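# Set lighting desk channel faders to taped levels

## Task

Move every channel fader on the lighting desk to the level marked on the tape strip above it, and leave the master fader at the level it had when the scene began.

## Robot and tools

Robot: two six-joint arms, left_arm and right_arm, each with a two-finger parallel gripper. The base of left_arm sits at about (-0.063, +0.490, +0.025) m and the base of right_arm at about (+0.060, -0.364, +0.025) m in the scene frame, both turned only slightly about z. A camera stand is fixed to the floor behind the arms.

Frames. Scene frame: origin at table-top height, halfway between the nominal bases; +x points out over the table, +z up, and left_arm is on the +y side (camera image left/right does not follow arm names). Each gripper's reported position, orientation and velocities are in its own arm's base frame. Offsets that you command are along the gripper's own Hand target axes: fingers point along the gripper's +z, close along its x. end_effector_position is the point between the pads; fingertips extend 9.3 mm further. The housing is 201 mm long along the closing direction and 46 mm wide, starting 38 mm behind that point; a block on a post juts about 12 cm toward the gripper's -y and turns with it. Printed poses may be off by a few cm.

Row layout (used by execute_actions and move): 18 numbers, each in [-1, 1]. First left_arm: dx, dy, dz, rx, ry, rz, then left gripper position, force_limit, speed; then the same nine for right_arm. dx..rz are offsets, not poses, counted from that arm's Hand target as it stood when the action or move began (not from the previous row). Scale: 1.0 = 0.6 m for dx/dy/dz and 180 degrees for the rotation vector rx, ry, rz. Six zeros mean no new pose request for that arm. Gripper position: +1 fully open (80 mm), about -0.90 pads meet, -1 closes until an object stops it. force_limit: -1 about 15 N per pad, +1 about 35 N. speed: -1 is 5 mm/s, +1 is 100 mm/s. Gripper numbers are always commands, so resend the current values to leave a gripper unchanged; a new force_limit or speed only applies together with a position change of at least 0.01.

execute_actions(actions, cameras): actions is a list of actions; each action is a table of up to 15 rows, one per 1/30 s step, the last row held until step 15. An empty list returns state plus all camera images. cameras: list of names, ["all"], [] or null.

move(target, speed, blend, stop_force, zero, blocking, cameras): drives each gripper in a straight line toward the offset pose in target (one 18-number row, or a list of up to 15 rows, all counted from the same starting Hand targets). speed in m/s, 0.002 to 3.6, default 0.25 (turns up to twice that in rad/s); one value or one per target. blend in m rounds corners of a list; 0 stops at each. stop_force in N, 3 to 120, ends an arm's path when it feels that much push against its motion; the arm then backs to just before the strong push and still presses a bit. zero (default true) re-zeroes before the move; false accumulates from the last zero. blocking=false returns after 0.5 s while the move continues (not allowed with stop_force). Paths do not avoid obstacles or each other; avoid paths near an arm's own base. Whole move is capped at 10 s. The result adds a move: line such as done, off_target, moving, held or fault, plus limits (paced = pose clipped, held = steps withheld).

wait(seconds, cameras): 0 to 3600 s, sends nothing new. stop(cameras): brakes a running move. zoom_image(camera, region): region [x0, y0, x1, y1] in pixels of the latest full image, at most 504 by 504; cameras are cam_head_left, cam_head_right, cam_high, cam_low, cam_left_wrist, cam_right_wrist, all 896x504. zero_wrist_force(arm): subtracts the present wrist reading for left_arm or right_arm. finished_scene(scene): ends the current scene, given its number; call nothing after it in that reply.

Results: Hand target (last commanded pose after clipping; next offsets start here), gripper pose and velocities (omitted when joints are still), joint positions and torques, Wrist force and Wrist torque in gripper axes plus the peak since last shown, is_grasped (1 only when an object stopped the fingers), width_mm, Tool commands, MOTOR HOT or fault lines. A gripper often rests short of its Hand target; resend the gap as an offset.

Motion notes: commanded orientation is clipped to 32 degrees from the measured one per step; commands lag 0.09 to 0.22 s and fast moves overshoot. Joint ranges: elbow -3.142 to 3.142, others -6.283 to 6.283.

Avoid: hard pushes and fast contact. Arms are stiff; pressing even slightly past a firm surface can trigger a 10 s stop (net force about 150 N, or contact torque at limits 130 N m for shoulder and elbow, 24.3 N m for wrists; also wrist joints straying 0.9 degrees or others 7.5 degrees from plan). Do not let arms touch each other or grip the other arm's fingers. Nothing may fall or be left off the table. Long pushing or stretched holds heat motors; at 85 °C the arm brakes for 30 s or more. Use gentle, slow fader pushes, ideally with stop_force, and keep the master fader untouched.

Each tool is called after ">>>" as name(argument=value, ...), one argument or row to a line, values as JSON.

## Session

>>> execute_actions(
  actions=[],
)

Nothing of this call was run. Scene 2 begins with your next reply.

>>> execute_actions(
  actions=[],
)

Scene clock: 0.00 s.
left_arm: end_effector_position=(+0.2646, -0.0830, +0.1044) width_mm=80.0 is_grasped=0 end_effector_quat_wxyz=(-0.192, +0.409, +0.862, +0.231) | right_arm: end_effector_position=(+0.6105, +0.5040, +0.2541) width_mm=79.8 is_grasped=0 end_effector_quat_wxyz=(+0.224, -0.194, +0.943, +0.151)
Joint positions: left_arm=[-0.983 -1.701 2.382 -1.669 -1.381 -1.726] | right_arm=[4.012 -2.102 -1.409 -0.655 1.532 -1.117]
Joint velocities: within noise
Joint torques (N m): no reading
Wrist force (N): no reading
Wrist torque (N m): no reading
Wrist force, peak (N): no reading
Hand target: left_arm +0.2646, -0.0830, +0.1044; -0.192, +0.409, +0.862, +0.231 | right_arm +0.6105, +0.5040, +0.2541; +0.224, -0.194, +0.943, +0.151
Tool commands: left_gripper/position=+1.0 left_gripper/force_limit=+1.0 left_gripper/speed=+1.0 right_gripper/position=+0.996 right_gripper/force_limit=+1.0 right_gripper/speed=+1.0

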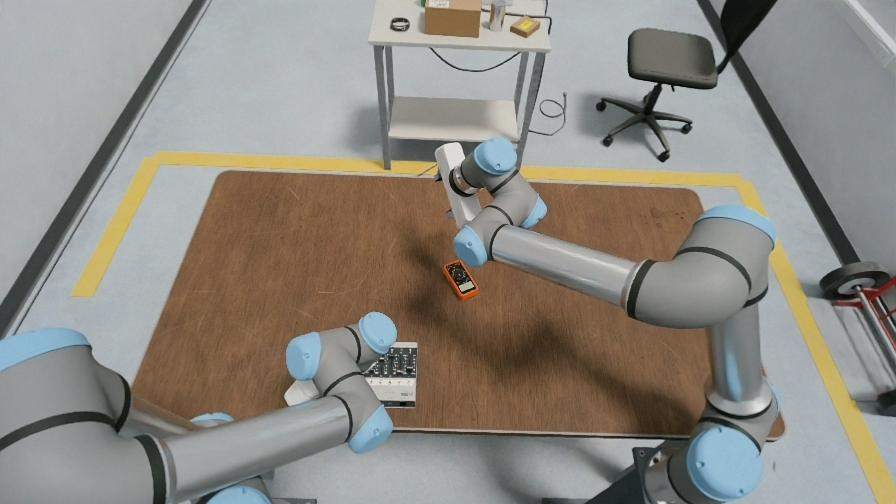

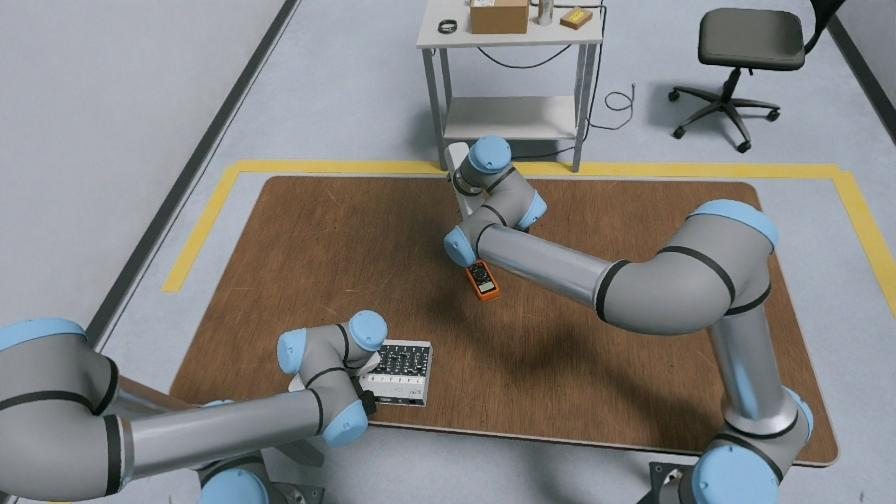

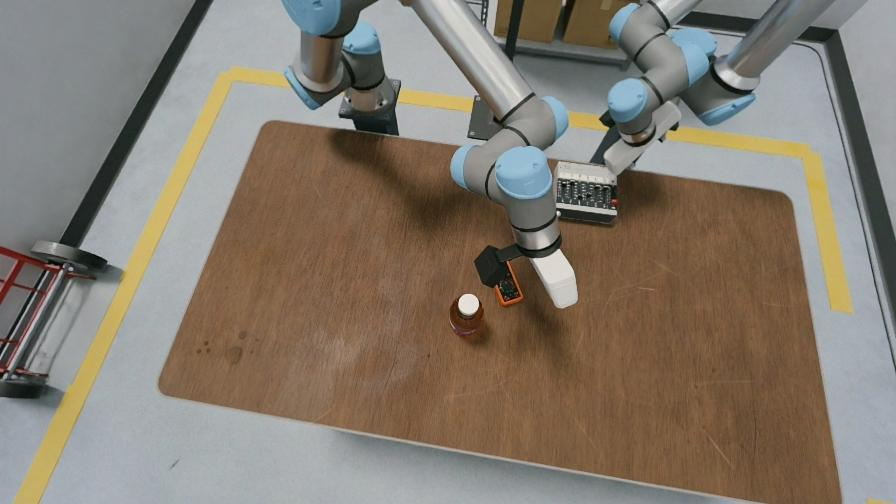

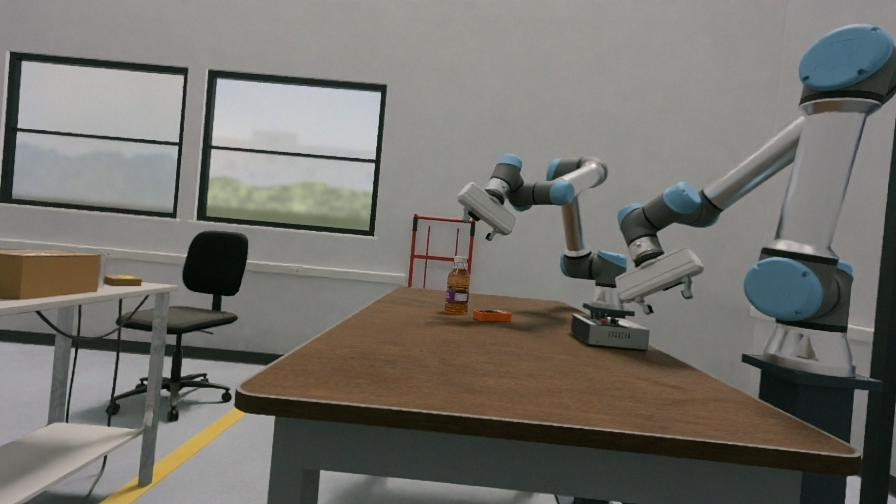

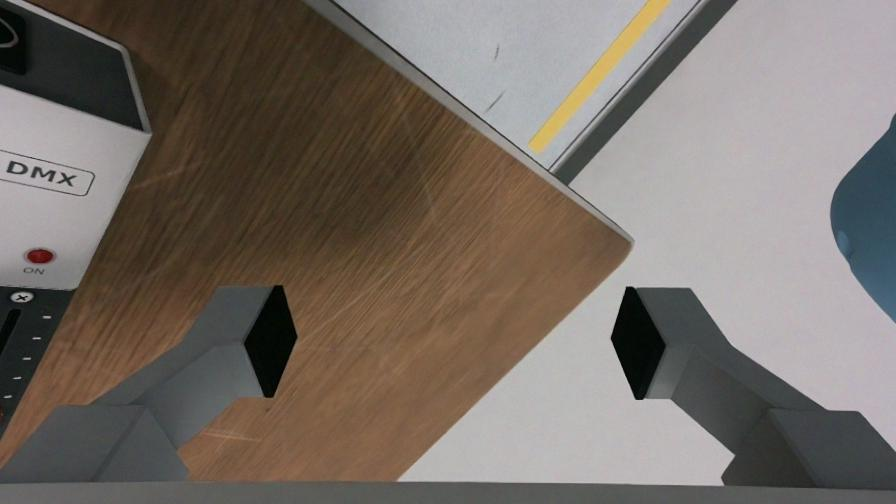

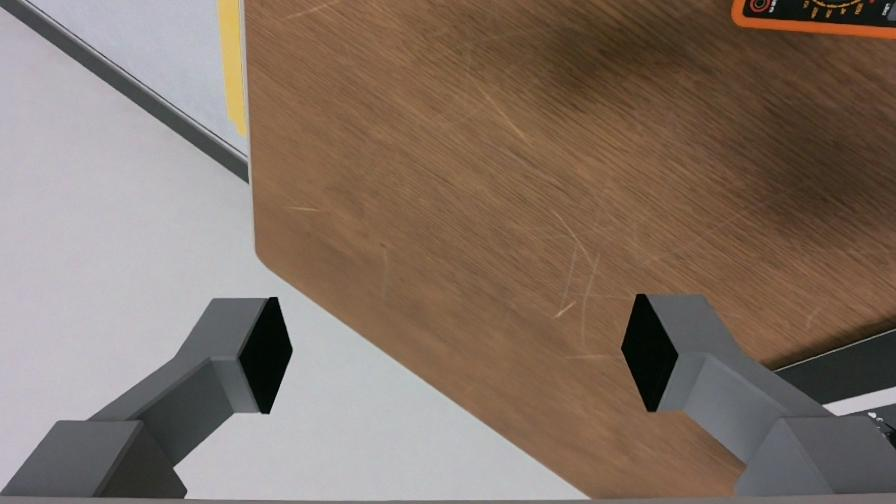

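>>> zoom_image(
  camera="cam_head_left",
  region=[330, 320, 450, 420],
)

>>> zoom_image(
  camera="cam_high",
  region=[540, 145, 640, 235],
)

>>> zoom_image(
  camera="cam_head_right",
  region=[340, 325, 450, 415],
)

Scaled by 4.200 from the camera's image (finer frame: 1280x720).

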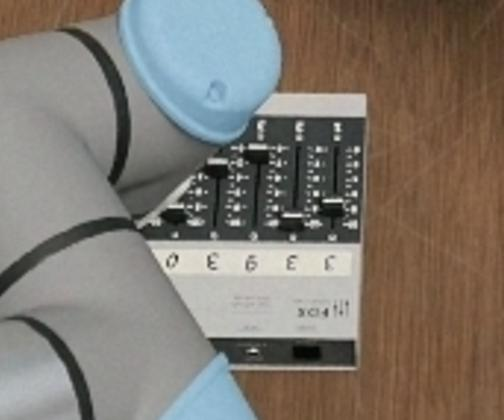

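Scaled by 5.040 from the camera's image (finer frame: 1280x720).

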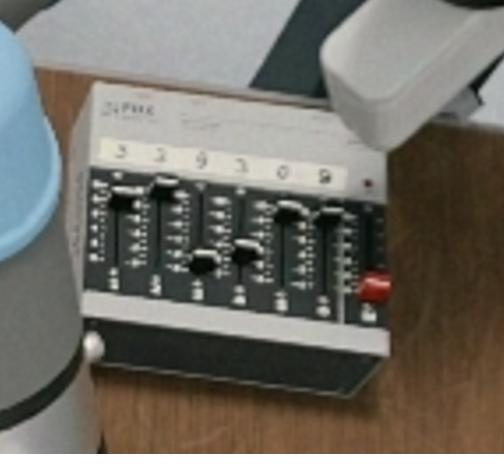

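Scaled by 4.582 from the camera's image (finer frame: 1280x720).

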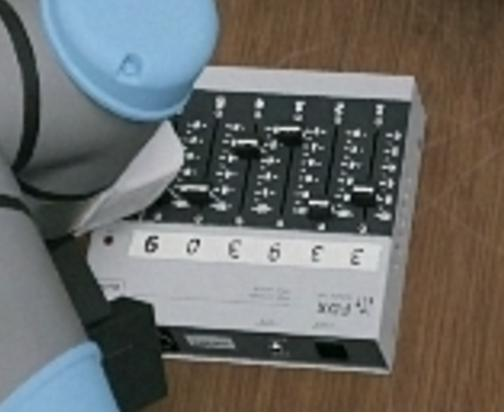

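>>> move(
  target=[0.09,0.031,-0.341,0.155,-0.128,-0.273,1,1,1,0,0,0,0,0,0,0.996,1,1],
  speed=0.4,
  cameras=["cam_left_wrist","cam_high","cam_head_left"],
)

Scene clock: 5.43 s.
left_arm: end_effector_position=(+0.2764, -0.1527, +0.3047) width_mm=80.0 is_grasped=0 end_effector_quat_wxyz=(-0.001, -0.001, +1.000, -0.001) | right_arm: end_effector_position=(+0.6105, +0.5040, +0.2541) width_mm=79.8 is_grasped=0 end_effector_quat_wxyz=(+0.224, -0.194, +0.943, +0.151)
Joint positions: left_arm=[-0.939 -2.075 2.109 -1.606 -1.573 -2.511] | right_arm=[4.012 -2.102 -1.409 -0.655 1.532 -1.117]
Joint torques (N m): left_arm=[-14.92 -14.32 -31.02 -4.21 2.24 -2] | right_arm=[-0.81 43.66 25.98 3.39 -0.15 -0.16]
Wrist force (N): left_arm=[-0.2 -0.3 -1.3] | right_arm=[0.2 0.2 0.6]
Wrist torque (N m): left_arm=[-0.03 0.03 -0.05] | right_arm=[0.03 -0.02 0.00]
Wrist force, peak (N): left_arm=[-0.2 -1.0 -2.2] | right_arm=[0.1 0.7 0.6]
Hand target: left_arm +0.2764, -0.1527, +0.3048; -0.001, -0.001, +1.000, -0.001 | right_arm +0.6105, +0.5040, +0.2541; +0.224, -0.194, +0.943, +0.151
Off the commanded pose: left_arm 0.000 m, 0 deg | right_arm 0.000 m, 0 deg.
move: done
Images, in order (width x height): cam_head_left 896x504, cam_high 896x504, cam_left_wrist 896x504.

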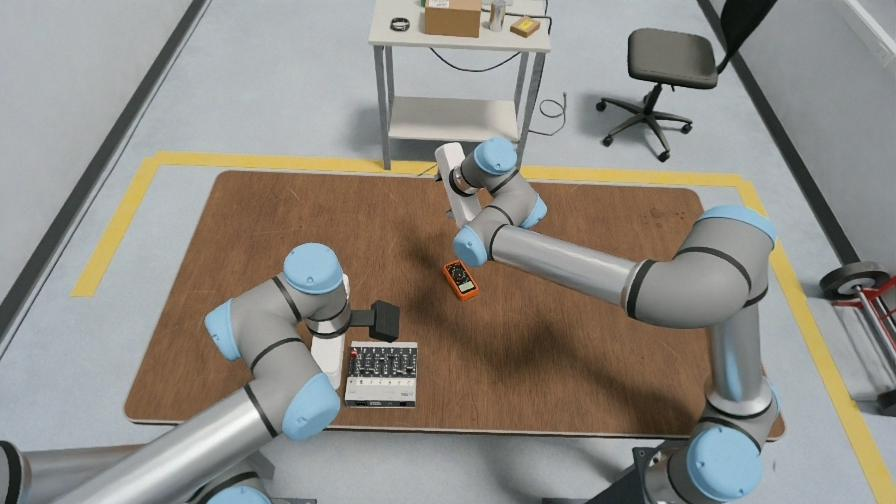

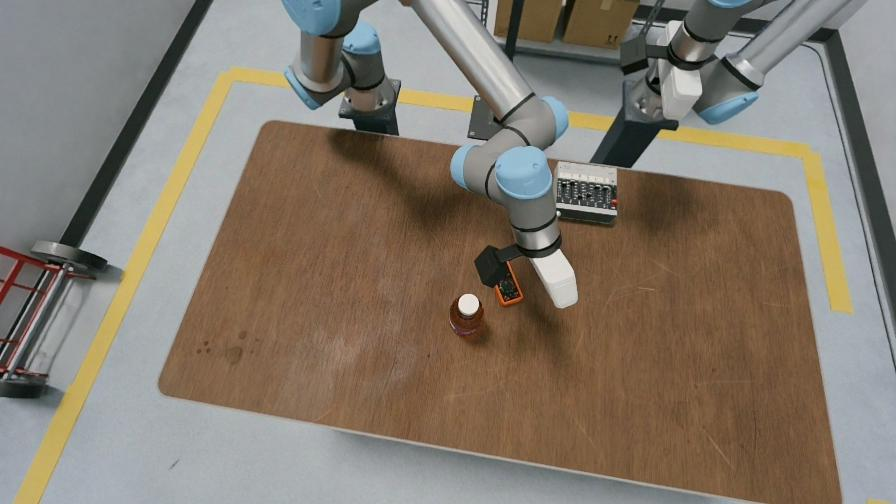

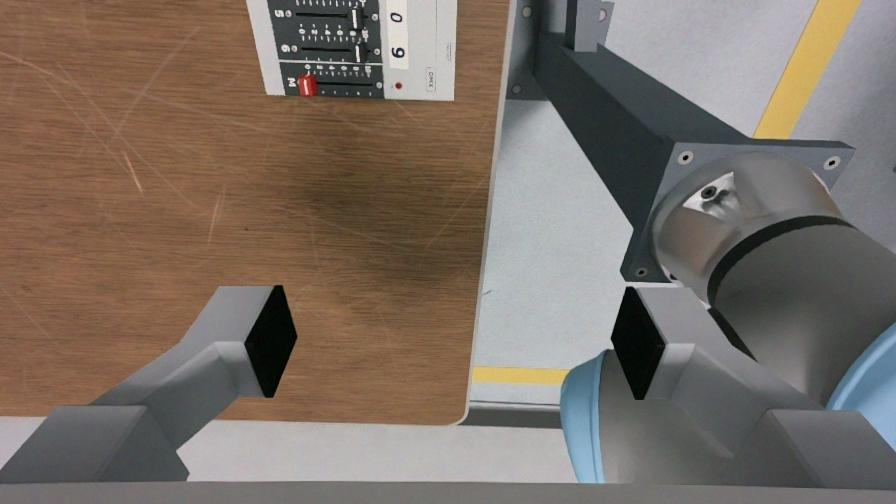

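>>> move(
  target=[-0.08,-0.22,0,0,0,0,-0.9,1,1,0,0,0,0,0,0,0.996,1,1],
  speed=0.4,
  cameras=["cam_left_wrist","cam_head_left"],
)

>>> zoom_image(
  camera="cam_left_wrist",
  region=[200, 0, 620, 380],
)

Scene clock: 7.80 s.
left_arm: end_effector_position=(+0.3245, -0.2845, +0.3051) width_mm=0.2 is_grasped=0 end_effector_quat_wxyz=(+0.000, -0.001, +1.000, -0.001) | right_arm: end_effector_position=(+0.6105, +0.5040, +0.2541) width_mm=79.8 is_grasped=0 end_effector_quat_wxyz=(+0.224, -0.194, +0.943, +0.151)
Joint positions: left_arm=[-1.033 -1.754 1.904 -1.723 -1.573 -2.605] | right_arm=[4.012 -2.102 -1.409 -0.655 1.532 -1.117]
Joint torques (N m): left_arm=[-14.3 -4.53 -30.86 -4.23 -2.25 -1.86] | right_arm=[-1.09 43.48 24.73 3.39 -0.09 -0.04]
Wrist force (N): left_arm=[-0.2 -0.7 -1.1] | right_arm=[0.0 0.3 0.0]
Wrist torque (N m): left_arm=[-0.08 0.05 -0.03] | right_arm=[0.04 -0.01 -0.01]
Wrist force, peak (N): left_arm=[-0.4 -2.9 -0.9] | right_arm=[0.0 0.3 0.7]
Hand target: left_arm +0.3246, -0.2846, +0.3051; -0.001, -0.001, +1.000, -0.001 | right_arm +0.6105, +0.5040, +0.2541; +0.224, -0.194, +0.943, +0.151
Off the commanded pose: left_arm 0.000 m, 0 deg | right_arm 0.000 m, 0 deg.
move: done
Images, in order (width x height): cam_head_left 896x504, cam_left_wrist 896x504.

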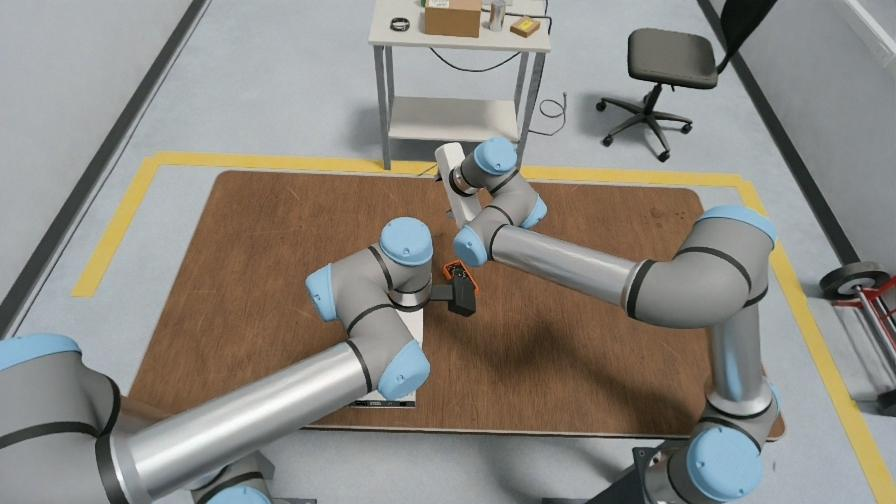

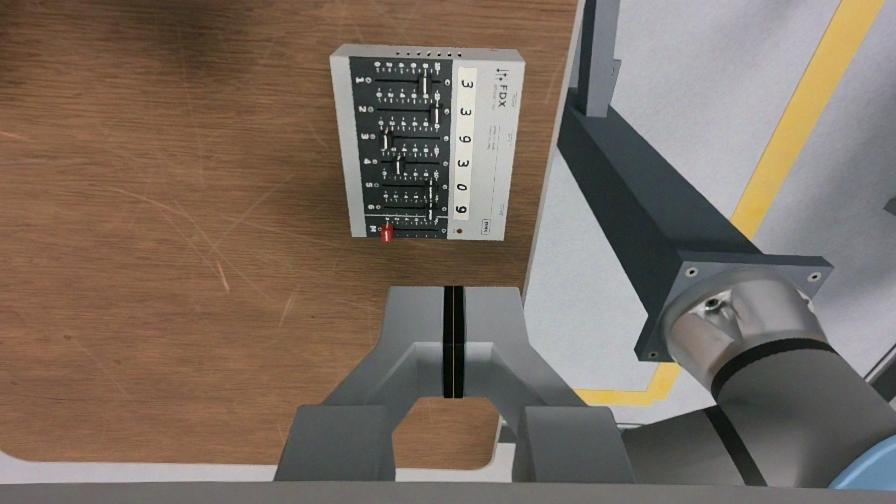

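Scaled by 1.200 from the camera's image (finer frame: 1280x720).

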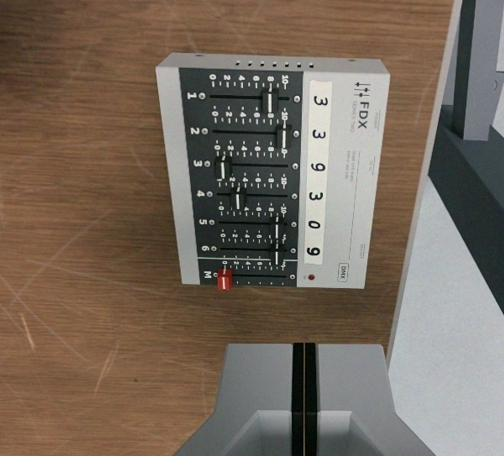

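>>> zoom_image(
  camera="cam_left_wrist",
  region=[325, 40, 545, 250],
)

Scaled by 2.291 from the camera's image (finer frame: 1280x720).

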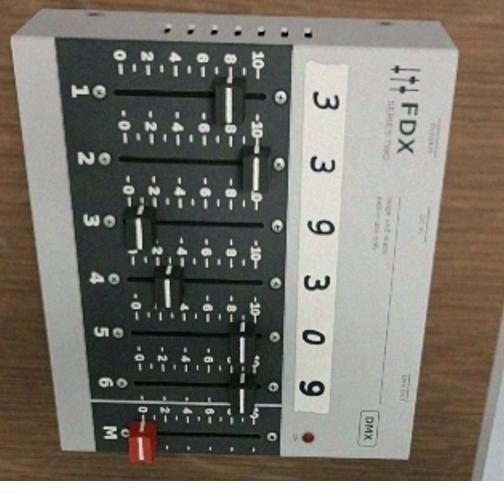

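>>> zoom_image(
  camera="cam_left_wrist",
  region=[445, 65, 485, 225],
)

>>> zoom_image(
  camera="cam_left_wrist",
  region=[340, 50, 460, 130],
)

>>> zoom_image(
  camera="cam_left_wrist",
  region=[340, 115, 480, 245],
)

Scaled by 3.150 from the camera's image (finer frame: 1280x720).

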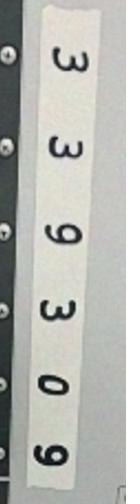

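Scaled by 4.200 from the camera's image (finer frame: 1280x720).

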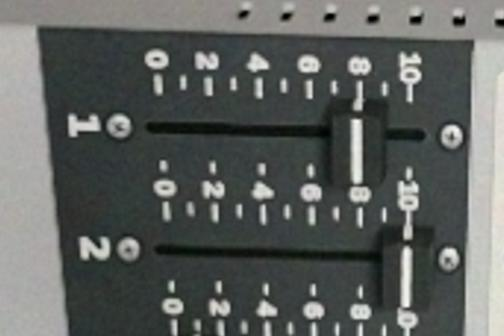

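Scaled by 3.600 from the camera's image (finer frame: 1280x720).

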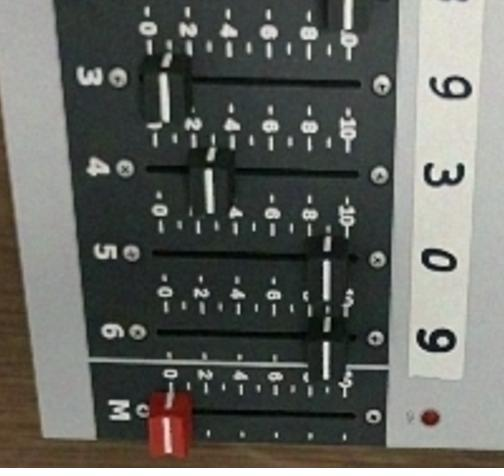

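>>> move(
  target=[-0.0267,0.214,0.308,0,0,0,-0.2,-1,1,0,0,0,0,0,0,0.996,1,1],
  speed=0.3,
  cameras=["cam_left_wrist","cam_low"],
)

>>> zoom_image(
  camera="cam_low",
  region=[550, 220, 710, 370],
)

Scene clock: 17.37 s.
left_arm: end_effector_position=(+0.3402, -0.1568, +0.1200) width_mm=29.6 is_grasped=0 end_effector_quat_wxyz=(-0.001, -0.001, +1.000, -0.001) | right_arm: end_effector_position=(+0.6105, +0.5040, +0.2541) width_mm=79.8 is_grasped=0 end_effector_quat_wxyz=(+0.224, -0.194, +0.943, +0.151)
Joint positions: left_arm=[-0.794 -1.698 2.381 -2.255 -1.573 -2.366] | right_arm=[4.012 -2.102 -1.409 -0.655 1.532 -1.117]
Joint torques (N m): left_arm=[12.69 -3.69 -13.71 -4.32 -2.94 2.09] | right_arm=[-1.23 43.7 24.96 3.15 -0.03 -0.11]
Wrist force (N): left_arm=[-0.5 -0.5 -1.6] | right_arm=[0.1 0.4 0.3]
Wrist torque (N m): left_arm=[-0.06 0.06 -0.15] | right_arm=[0.05 -0.02 0.00]
Wrist force, peak (N): left_arm=[0.2 -1.8 -2.5] | right_arm=[-0.1 0.6 0.5]
Hand target: left_arm +0.3402, -0.1567, +0.1199; -0.001, -0.001, +1.000, -0.001 | right_arm +0.6105, +0.5040, +0.2541; +0.224, -0.194, +0.943, +0.151
Off the commanded pose: left_arm 0.000 m, 0 deg | right_arm 0.000 m, 0 deg.
move: done
Images, in order (width x height): cam_low 896x504, cam_left_wrist 896x504.

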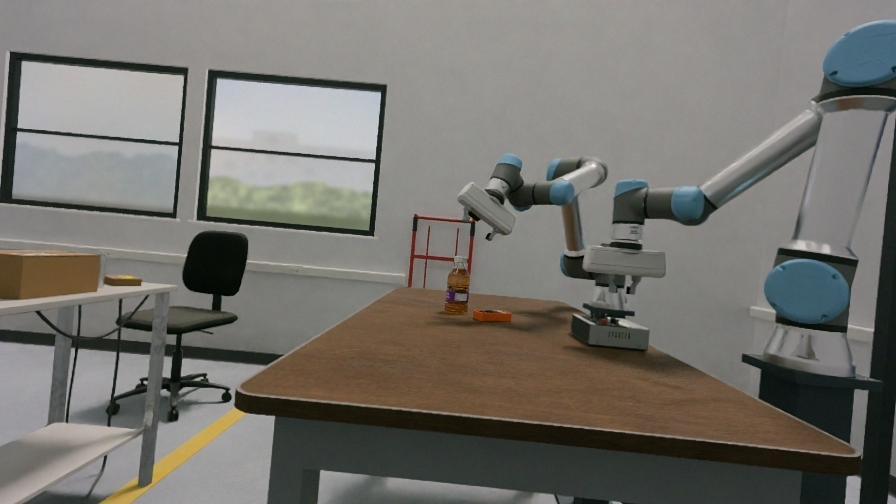

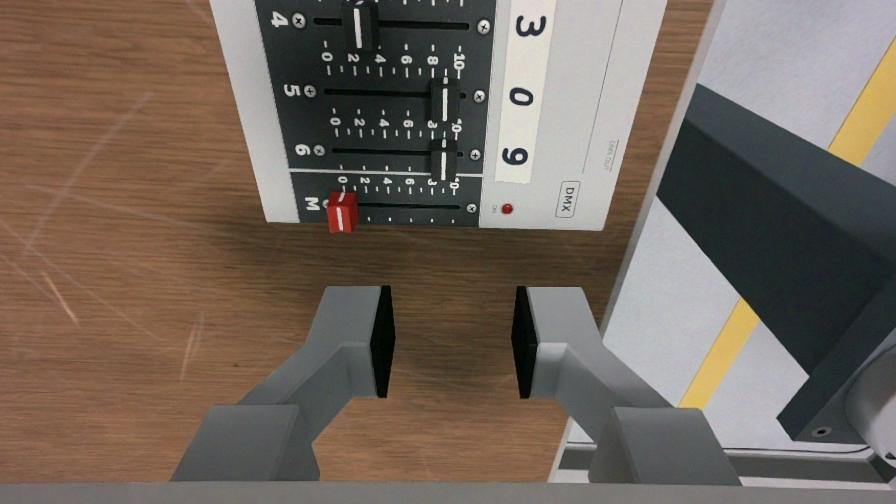

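Scaled by 3.150 from the camera's image (finer frame: 1280x720).

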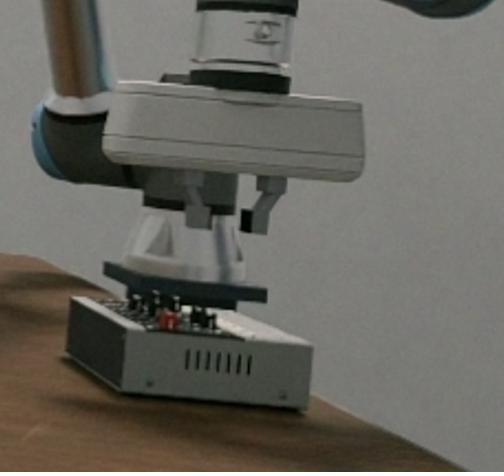

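>>> zoom_image(
  camera="cam_left_wrist",
  region=[280, 0, 560, 240],
)

Scaled by 1.800 from the camera's image (finer frame: 1280x720).

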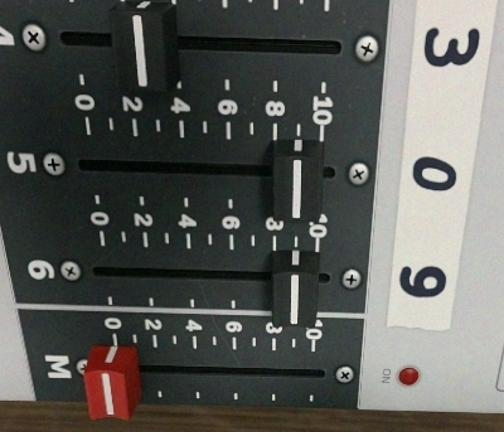

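>>> zoom_image(
  camera="cam_left_wrist",
  region=[490, 135, 540, 180],
)

>>> zoom_image(
  camera="cam_left_wrist",
  region=[285, 130, 325, 170],
)

Scaled by 10.080 from the camera's image (finer frame: 1280x720).

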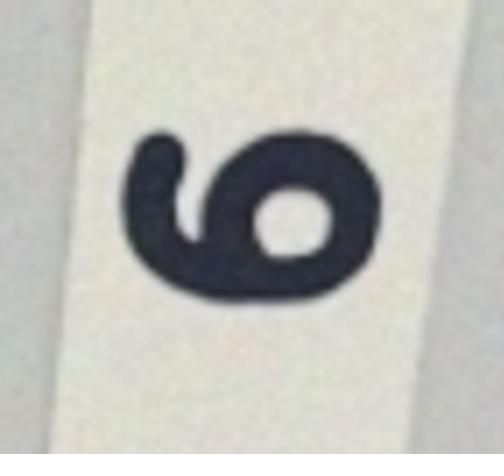

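Scaled by 12.600 from the camera's image (finer frame: 1280x720).

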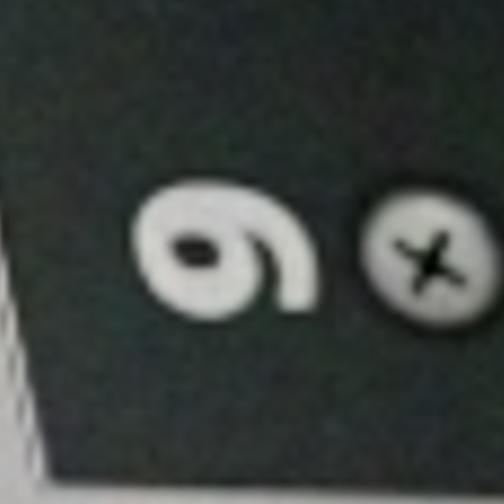

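>>> move(
  target=[-0.0045,-0.04,0.075,0,0,0,-0.2,-1,1,0,0,0,0,0,0,0.996,1,1],
  speed=0.2,
  stop_force=8,
  cameras=["cam_left_wrist","cam_low"],
)

>>> zoom_image(
  camera="cam_low",
  region=[560, 270, 660, 360],
)

Scene clock: 23.30 s.
left_arm: end_effector_position=(+0.3429, -0.1809, +0.0750) width_mm=29.6 is_grasped=0 end_effector_quat_wxyz=(-0.001, -0.001, +1.000, -0.001) | right_arm: end_effector_position=(+0.6105, +0.5040, +0.2541) width_mm=79.8 is_grasped=0 end_effector_quat_wxyz=(+0.224, -0.194, +0.943, +0.151)
Joint positions: left_arm=[-0.835 -1.555 2.409 -2.427 -1.573 -2.407] | right_arm=[4.012 -2.102 -1.409 -0.655 1.532 -1.117]
Joint torques (N m): left_arm=[-14.69 -5.75 -11.19 -4.18 2.06 -1.68] | right_arm=[-1.46 43.83 24.64 3.13 -0.08 -0.08]
Wrist force (N): left_arm=[-0.1 -0.9 -1.3] | right_arm=[0.3 0.0 0.0]
Wrist torque (N m): left_arm=[-0.11 0.02 -0.05] | right_arm=[0.00 -0.04 0.00]
Wrist force, peak (N): left_arm=[-0.5 -0.2 -2.1] | right_arm=[0.3 0.2 0.6]
Hand target: left_arm +0.3429, -0.1809, +0.0750; -0.001, -0.001, +1.000, -0.001 | right_arm +0.6105, +0.5040, +0.2541; +0.224, -0.194, +0.943, +0.151
Off the commanded pose: left_arm 0.000 m, 0 deg | right_arm 0.000 m, 0 deg.
move: done
Images, in order (width x height): cam_low 896x504, cam_left_wrist 896x504.

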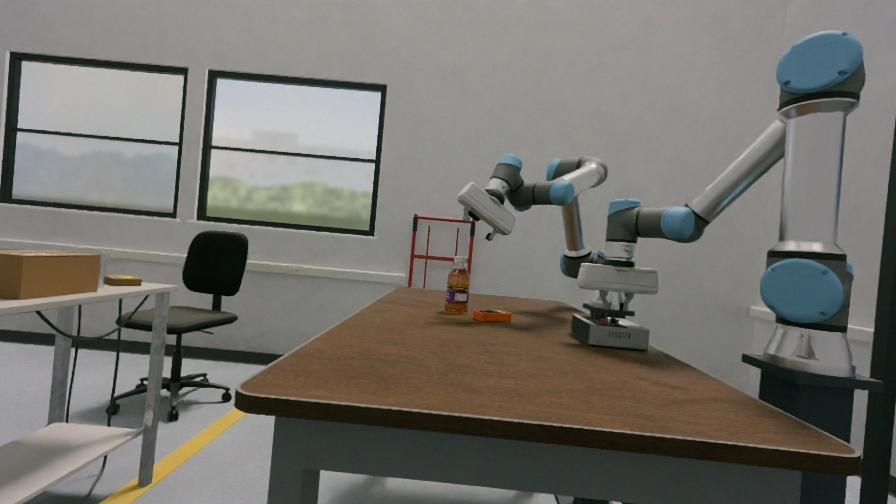

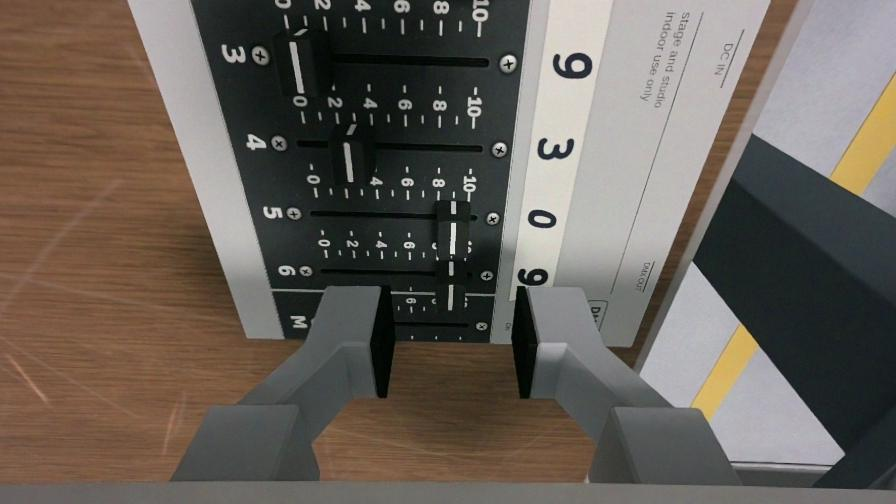

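Scaled by 5.040 from the camera's image (finer frame: 1280x720).

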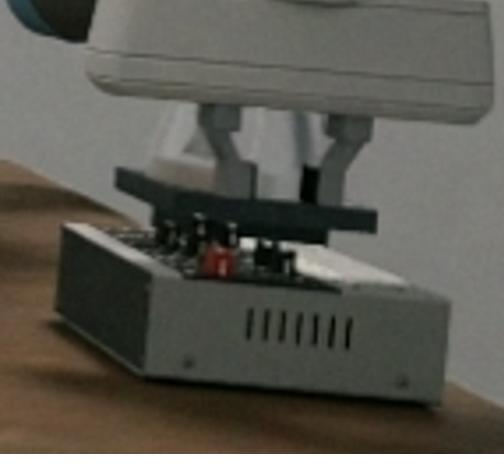

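>>> move(
  target=[
    [0,-0.0183,0.01,0,0,0,-0.2,-1,1,0,0,0,0,0,0,0.996,1,1],
    [0,-0.0183,0.0417,0,0,0,-0.2,-1,1,0,0,0,0,0,0,0.996,1,1],
  ],
  speed=[0.1,0.03],
  stop_force=5,
  cameras=["cam_left_wrist","cam_low"],
)

>>> zoom_image(
  camera="cam_low",
  region=[560, 270, 660, 360],
)

>>> zoom_image(
  camera="cam_left_wrist",
  region=[280, 120, 620, 400],
)

Scene clock: 26.53 s.
left_arm: end_effector_position=(+0.3429, -0.1919, +0.0500) width_mm=29.6 is_grasped=0 end_effector_quat_wxyz=(-0.001, -0.001, +1.000, -0.001) | right_arm: end_effector_position=(+0.6105, +0.5040, +0.2541) width_mm=79.8 is_grasped=0 end_effector_quat_wxyz=(+0.224, -0.194, +0.943, +0.151)
Joint positions: left_arm=[-0.855 -1.473 2.422 -2.522 -1.573 -2.427] | right_arm=[4.012 -2.102 -1.409 -0.655 1.532 -1.117]
Joint torques (N m): left_arm=[-12.06 -8.51 -9.38 -4.09 2.13 -1.33] | right_arm=[-0.89 43.85 25.39 3.21 0.02 -0.18]
Wrist force (N): left_arm=[-0.3 -0.6 -1.2] | right_arm=[0.2 0.4 0.4]
Wrist torque (N m): left_arm=[-0.08 0.07 -0.05] | right_arm=[0.06 -0.03 0.00]
Wrist force, peak (N): left_arm=[-0.5 -1.1 -1.7] | right_arm=[-0.1 0.6 0.6]
Hand target: left_arm +0.3429, -0.1919, +0.0500; -0.001, -0.001, +1.000, -0.001 | right_arm +0.6105, +0.5040, +0.2541; +0.224, -0.194, +0.943, +0.151
Off the commanded pose: left_arm 0.000 m, 0 deg | right_arm 0.000 m, 0 deg.
move: done
Images, in order (width x height): cam_low 896x504, cam_left_wrist 896x504.

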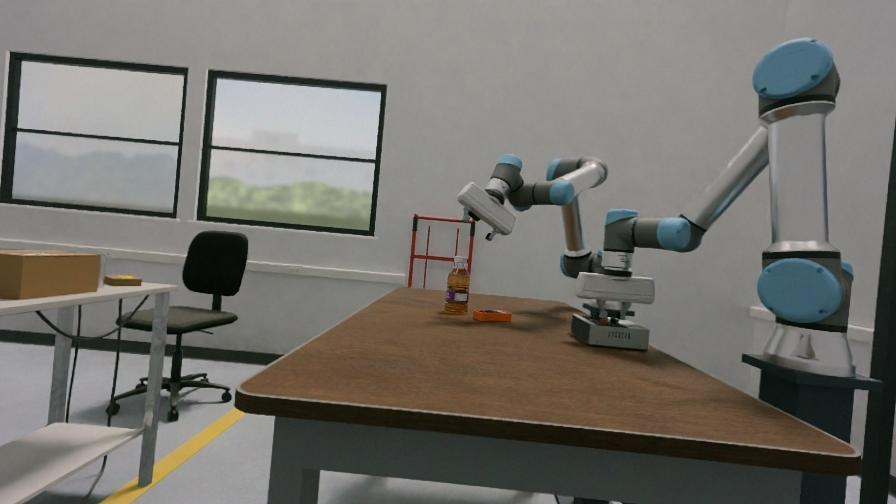

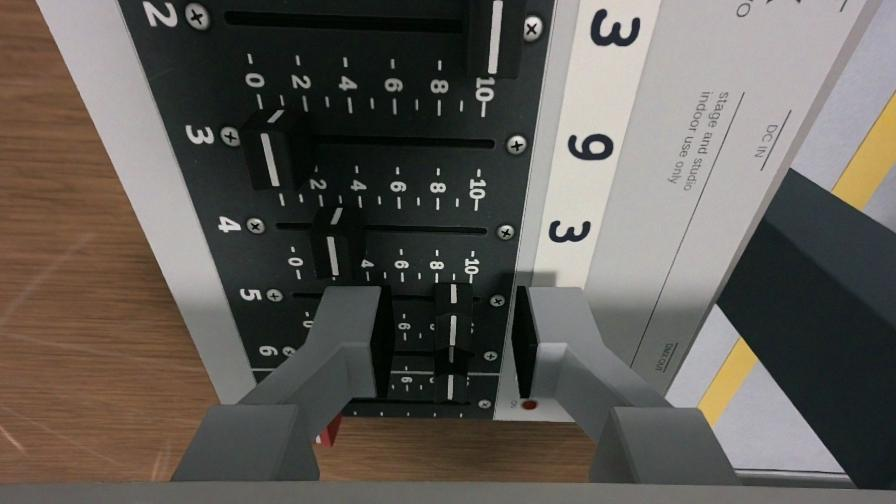

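Scaled by 5.040 from the camera's image (finer frame: 1280x720).

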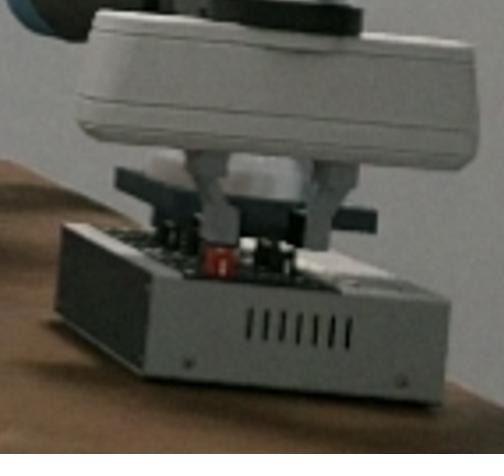

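Scaled by 1.482 from the camera's image (finer frame: 1280x720).

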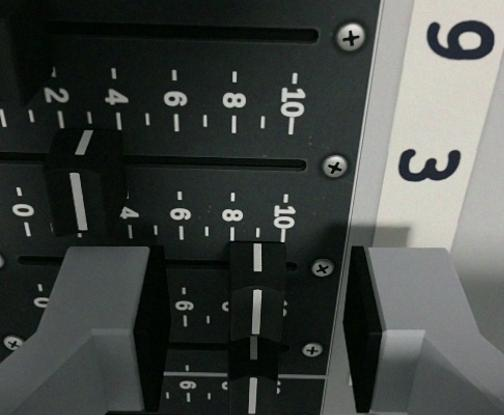

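>>> move(
  target=[
    [0,0,0,0,0,0,-1,-1,-0.5,0,0,0,0,0,0,0.996,1,1],
    [-0.05,-0.0005,0,0,0,0,-1,-1,-0.5,0,0,0,0,0,0,0.996,1,1],
  ],
  speed=0.1,
  cameras=["cam_left_wrist"],
)

>>> zoom_image(
  camera="cam_left_wrist",
  region=[340, 120, 680, 400],
)

Scene clock: 29.23 s.
left_arm: end_effector_position=(+0.3728, -0.1921, +0.0500) width_mm=8.6 is_grasped=1 end_effector_quat_wxyz=(+0.000, -0.001, +1.000, -0.001) | right_arm: end_effector_position=(+0.6105, +0.5040, +0.2541) width_mm=79.8 is_grasped=0 end_effector_quat_wxyz=(+0.224, -0.194, +0.943, +0.151)
Joint positions: left_arm=[-0.798 -1.416 2.353 -2.508 -1.573 -2.37] | right_arm=[4.012 -2.102 -1.409 -0.655 1.532 -1.117]
Joint torques (N m): left_arm=[12.67 -11.42 -21.18 -1.64 -2.56 2.19] | right_arm=[-1.06 43.97 26.07 3.15 0.01 -0.02]
Wrist force (N): left_arm=[1.6 -1.3 -4.0] | right_arm=[0.0 0.3 0.6]
Wrist torque (N m): left_arm=[-0.07 0.11 -0.17] | right_arm=[0.03 0.00 0.00]
Wrist force, peak (N): left_arm=[2.1 -5.4 0.1] | right_arm=[0.2 0.5 0.6]
Hand target: left_arm +0.3729, -0.1922, +0.0499; -0.001, -0.001, +1.000, -0.001 | right_arm +0.6105, +0.5040, +0.2541; +0.224, -0.194, +0.943, +0.151
Off the commanded pose: left_arm 0.000 m, 0 deg | right_arm 0.000 m, 0 deg.
move: done

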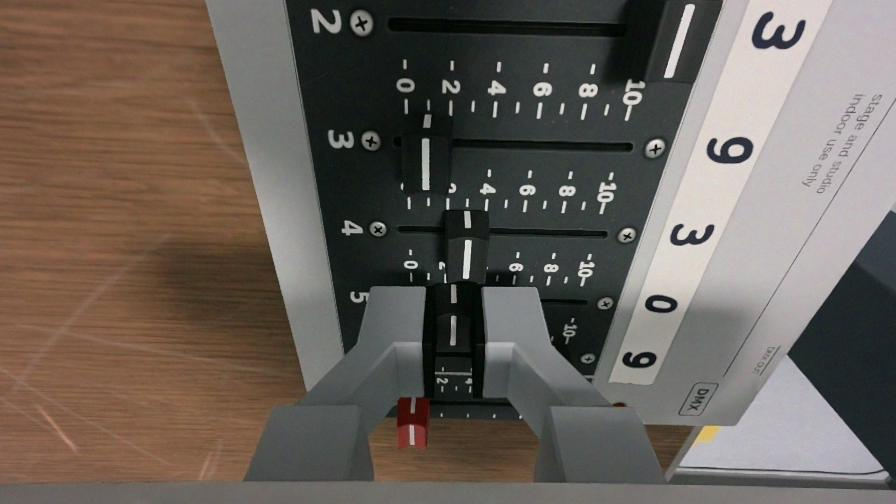

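Scaled by 1.482 from the camera's image (finer frame: 1280x720).

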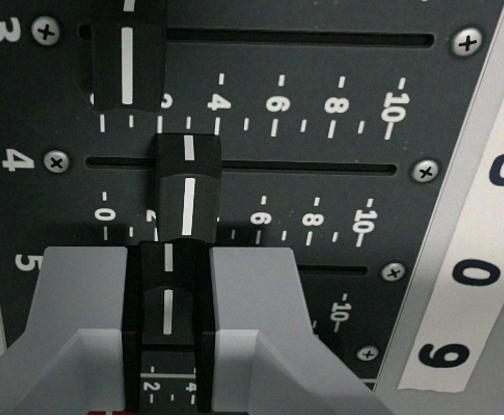

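>>> move(
  target=[
    [-0.0178,-0.0003,0,0,0,0,-1,-1,-0.5,0,0,0,0,0,0,0.996,1,1],
    [-0.0178,-0.0003,0,0,0,0,-0.2,-1,-0.2,0,0,0,0,0,0,0.996,1,1],
    [-0.0178,-0.0003,-0.04,0,0,0,-0.2,-1,-0.2,0,0,0,0,0,0,0.996,1,1],
    [0.0048,-0.0358,-0.04,0,0,0,-0.2,-1,-0.2,0,0,0,0,0,0,0.996,1,1],
  ],
  speed=0.1,
  cameras=["cam_left_wrist"],
)

>>> zoom_image(
  camera="cam_left_wrist",
  region=[340, 50, 660, 330],
)

Scene clock: 33.53 s.
left_arm: end_effector_position=(+0.3702, -0.2134, +0.0740) width_mm=29.6 is_grasped=0 end_effector_quat_wxyz=(-0.001, -0.001, +1.000, -0.001) | right_arm: end_effector_position=(+0.6105, +0.5040, +0.2541) width_mm=79.8 is_grasped=0 end_effector_quat_wxyz=(+0.224, -0.194, +0.943, +0.151)
Joint positions: left_arm=[-0.839 -1.46 2.309 -2.421 -1.574 -2.411] | right_arm=[4.012 -2.102 -1.409 -0.655 1.532 -1.117]
Joint torques (N m): left_arm=[-14.12 -34.89 -11 -3.44 2.27 -2.15] | right_arm=[-0.67 44.48 25.67 3.11 -0.13 -0.02]
Wrist force (N): left_arm=[-0.4 -0.5 -1.3] | right_arm=[0.1 0.5 0.1]
Wrist torque (N m): left_arm=[-0.05 0.08 -0.06] | right_arm=[0.06 -0.01 0.00]
Wrist force, peak (N): left_arm=[1.9 -4.4 -5.6] | right_arm=[0.1 0.3 0.6]
Hand target: left_arm +0.3701, -0.2136, +0.0740; -0.001, -0.001, +1.000, -0.001 | right_arm +0.6105, +0.5040, +0.2541; +0.224, -0.194, +0.943, +0.151
Off the commanded pose: left_arm 0.000 m, 0 deg | right_arm 0.000 m, 0 deg.
move: done

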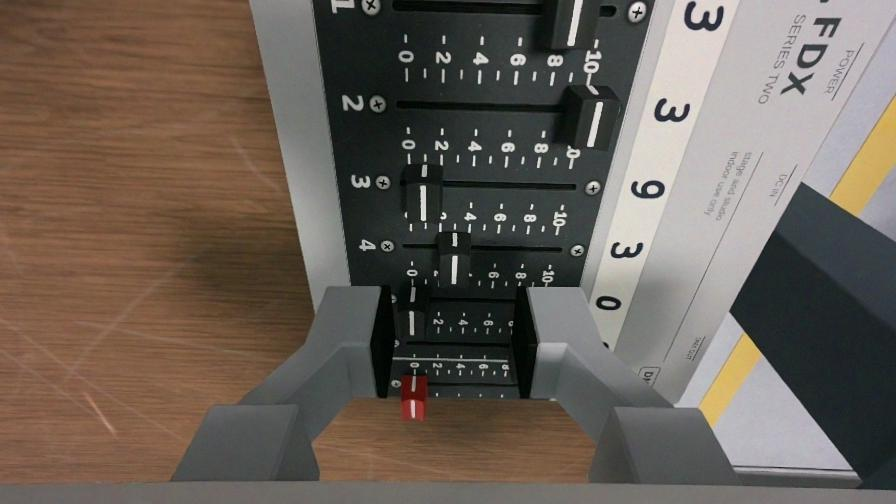

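Scaled by 1.575 from the camera's image (finer frame: 1280x720).

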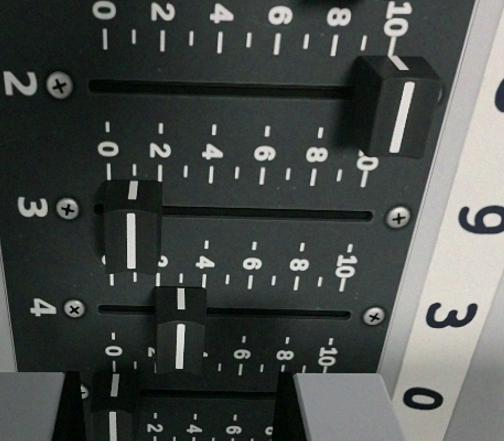

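>>> move(
  target=[
    [-0.0122,-0.035,0,0,0,0,-0.2,-1,-0.2,0,0,0,0,0,0,0.996,1,1],
    [-0.0122,-0.035,0.04,0,0,0,-0.2,-1,-0.2,0,0,0,0,0,0,0.996,1,1],
    [-0.0122,-0.035,0.04,0,0,0,-1,-1,-0.5,0,0,0,0,0,0,0.996,1,1],
    [0.0428,-0.034,0.04,0,0,0,-1,-1,-0.5,0,0,0,0,0,0,0.996,1,1],
  ],
  speed=0.1,
  cameras=["cam_left_wrist"],
)

>>> zoom_image(
  camera="cam_left_wrist",
  region=[240, 130, 580, 410],
)

Scene clock: 38.07 s.
left_arm: end_effector_position=(+0.3446, -0.2341, +0.0501) width_mm=8.6 is_grasped=1 end_effector_quat_wxyz=(-0.001, -0.001, +1.000, -0.001) | right_arm: end_effector_position=(+0.6105, +0.5040, +0.2541) width_mm=79.8 is_grasped=0 end_effector_quat_wxyz=(+0.224, -0.194, +0.943, +0.151)
Joint positions: left_arm=[-0.921 -1.423 2.36 -2.51 -1.573 -2.493] | right_arm=[4.012 -2.102 -1.409 -0.655 1.532 -1.117]
Joint torques (N m): left_arm=[-16.18 -35.66 -9.07 -4.72 1.17 -2.09] | right_arm=[-1.98 44.01 25.35 3.08 0.05 -0.02]
Wrist force (N): left_arm=[-3.2 5.9 -0.2] | right_arm=[0.1 0.4 0.5]
Wrist torque (N m): left_arm=[0.08 0.11 -0.04] | right_arm=[0.05 -0.03 0.00]
Wrist force, peak (N): left_arm=[-3.2 5.1 -10.5] | right_arm=[0.2 0.4 0.7]
Hand target: left_arm +0.3444, -0.2341, +0.0501; -0.001, -0.001, +1.000, -0.001 | right_arm +0.6105, +0.5040, +0.2541; +0.224, -0.194, +0.943, +0.151
Off the commanded pose: left_arm 0.000 m, 0 deg | right_arm 0.000 m, 0 deg.
move: done

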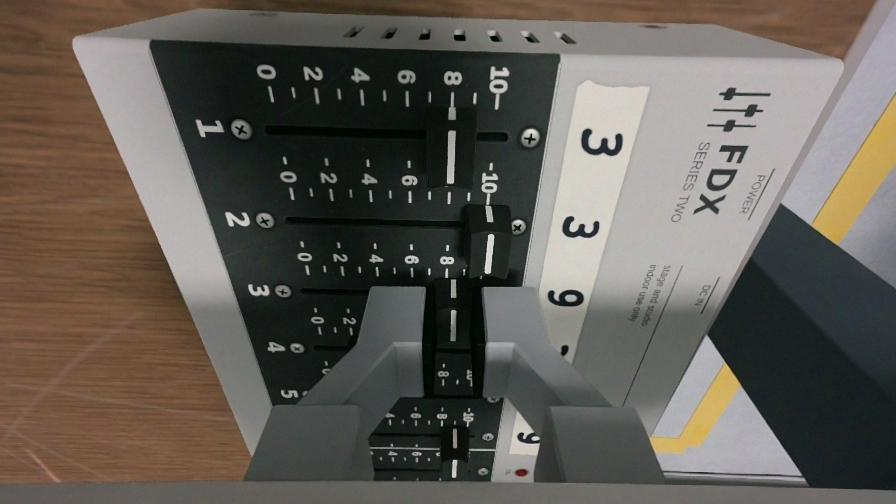

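Scaled by 1.482 from the camera's image (finer frame: 1280x720).

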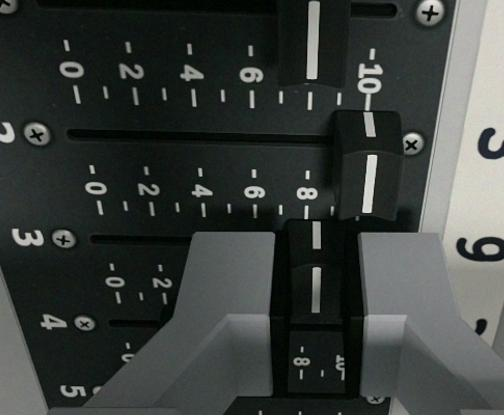

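>>> move(
  target=[
    [0.0043,0,0,0,0,0,-1,-1,-0.5,0,0,0,0,0,0,0.996,1,1],
    [0.0043,0,0,0,0,0,-0.2,-1,-0.2,0,0,0,0,0,0,0.996,1,1],
    [0.0043,0,-0.04,0,0,0,-0.2,-1,-0.2,0,0,0,0,0,0,0.996,1,1],
    [0.0112,-0.035,-0.04,0,0,0,-0.2,-1,-0.2,0,0,0,0,0,0,0.996,1,1],
    [0.0112,-0.035,0,0,0,0,-0.2,-1,-0.2,0,0,0,0,0,0,0.996,1,1],
    [0.0112,-0.035,0,0,0,0,-1,-1,-0.5,0,0,0,0,0,0,0.996,1,1],
    [-0.0355,-0.0358,0,0,0,0,-1,-1,-0.5,0,0,0,0,0,0,0.996,1,1],
  ],
  speed=0.1,
  cameras=["cam_left_wrist"],
)

>>> zoom_image(
  camera="cam_left_wrist",
  region=[340, 130, 680, 410],
)

Scene clock: 45.67 s.
left_arm: end_effector_position=(+0.3656, -0.2555, +0.0501) width_mm=8.6 is_grasped=1 end_effector_quat_wxyz=(+0.000, -0.001, +1.000, -0.001) | right_arm: end_effector_position=(+0.6105, +0.5040, +0.2541) width_mm=79.8 is_grasped=0 end_effector_quat_wxyz=(+0.224, -0.194, +0.943, +0.151)
Joint positions: left_arm=[-0.912 -1.363 2.281 -2.491 -1.573 -2.485] | right_arm=[4.012 -2.102 -1.409 -0.655 1.532 -1.117]
Joint torques (N m): left_arm=[11.28 -13.71 -24.65 -1.62 -2.52 1.63] | right_arm=[-1.37 43.68 25.29 3.17 0.04 -0.08]
Wrist force (N): left_arm=[1.4 0.8 -4.7] | right_arm=[-0.1 0.3 0.1]
Wrist torque (N m): left_arm=[-0.04 0.17 -0.17] | right_arm=[0.04 0.00 0.00]
Wrist force, peak (N): left_arm=[2.4 -5.5 -0.9] | right_arm=[0.0 0.3 0.7]
Hand target: left_arm +0.3658, -0.2555, +0.0501; -0.001, -0.001, +1.000, -0.001 | right_arm +0.6105, +0.5040, +0.2541; +0.224, -0.194, +0.943, +0.151
Off the commanded pose: left_arm 0.000 m, 0 deg | right_arm 0.000 m, 0 deg.
move: done

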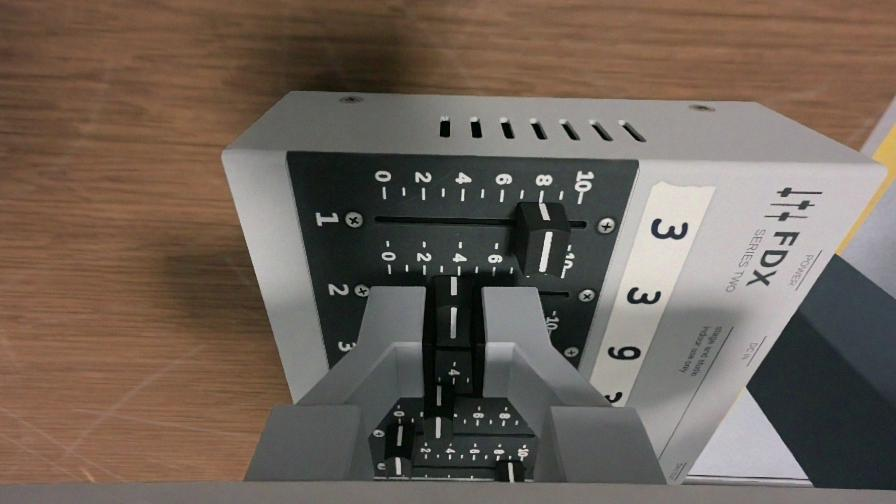

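Scaled by 1.482 from the camera's image (finer frame: 1280x720).

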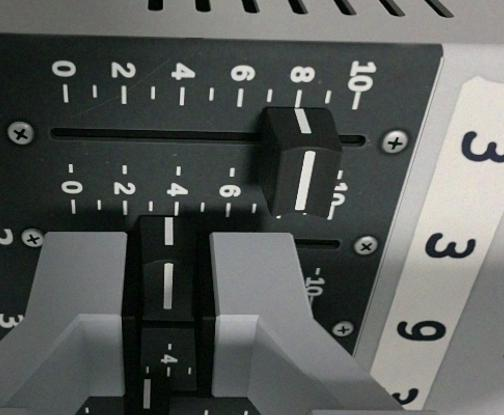

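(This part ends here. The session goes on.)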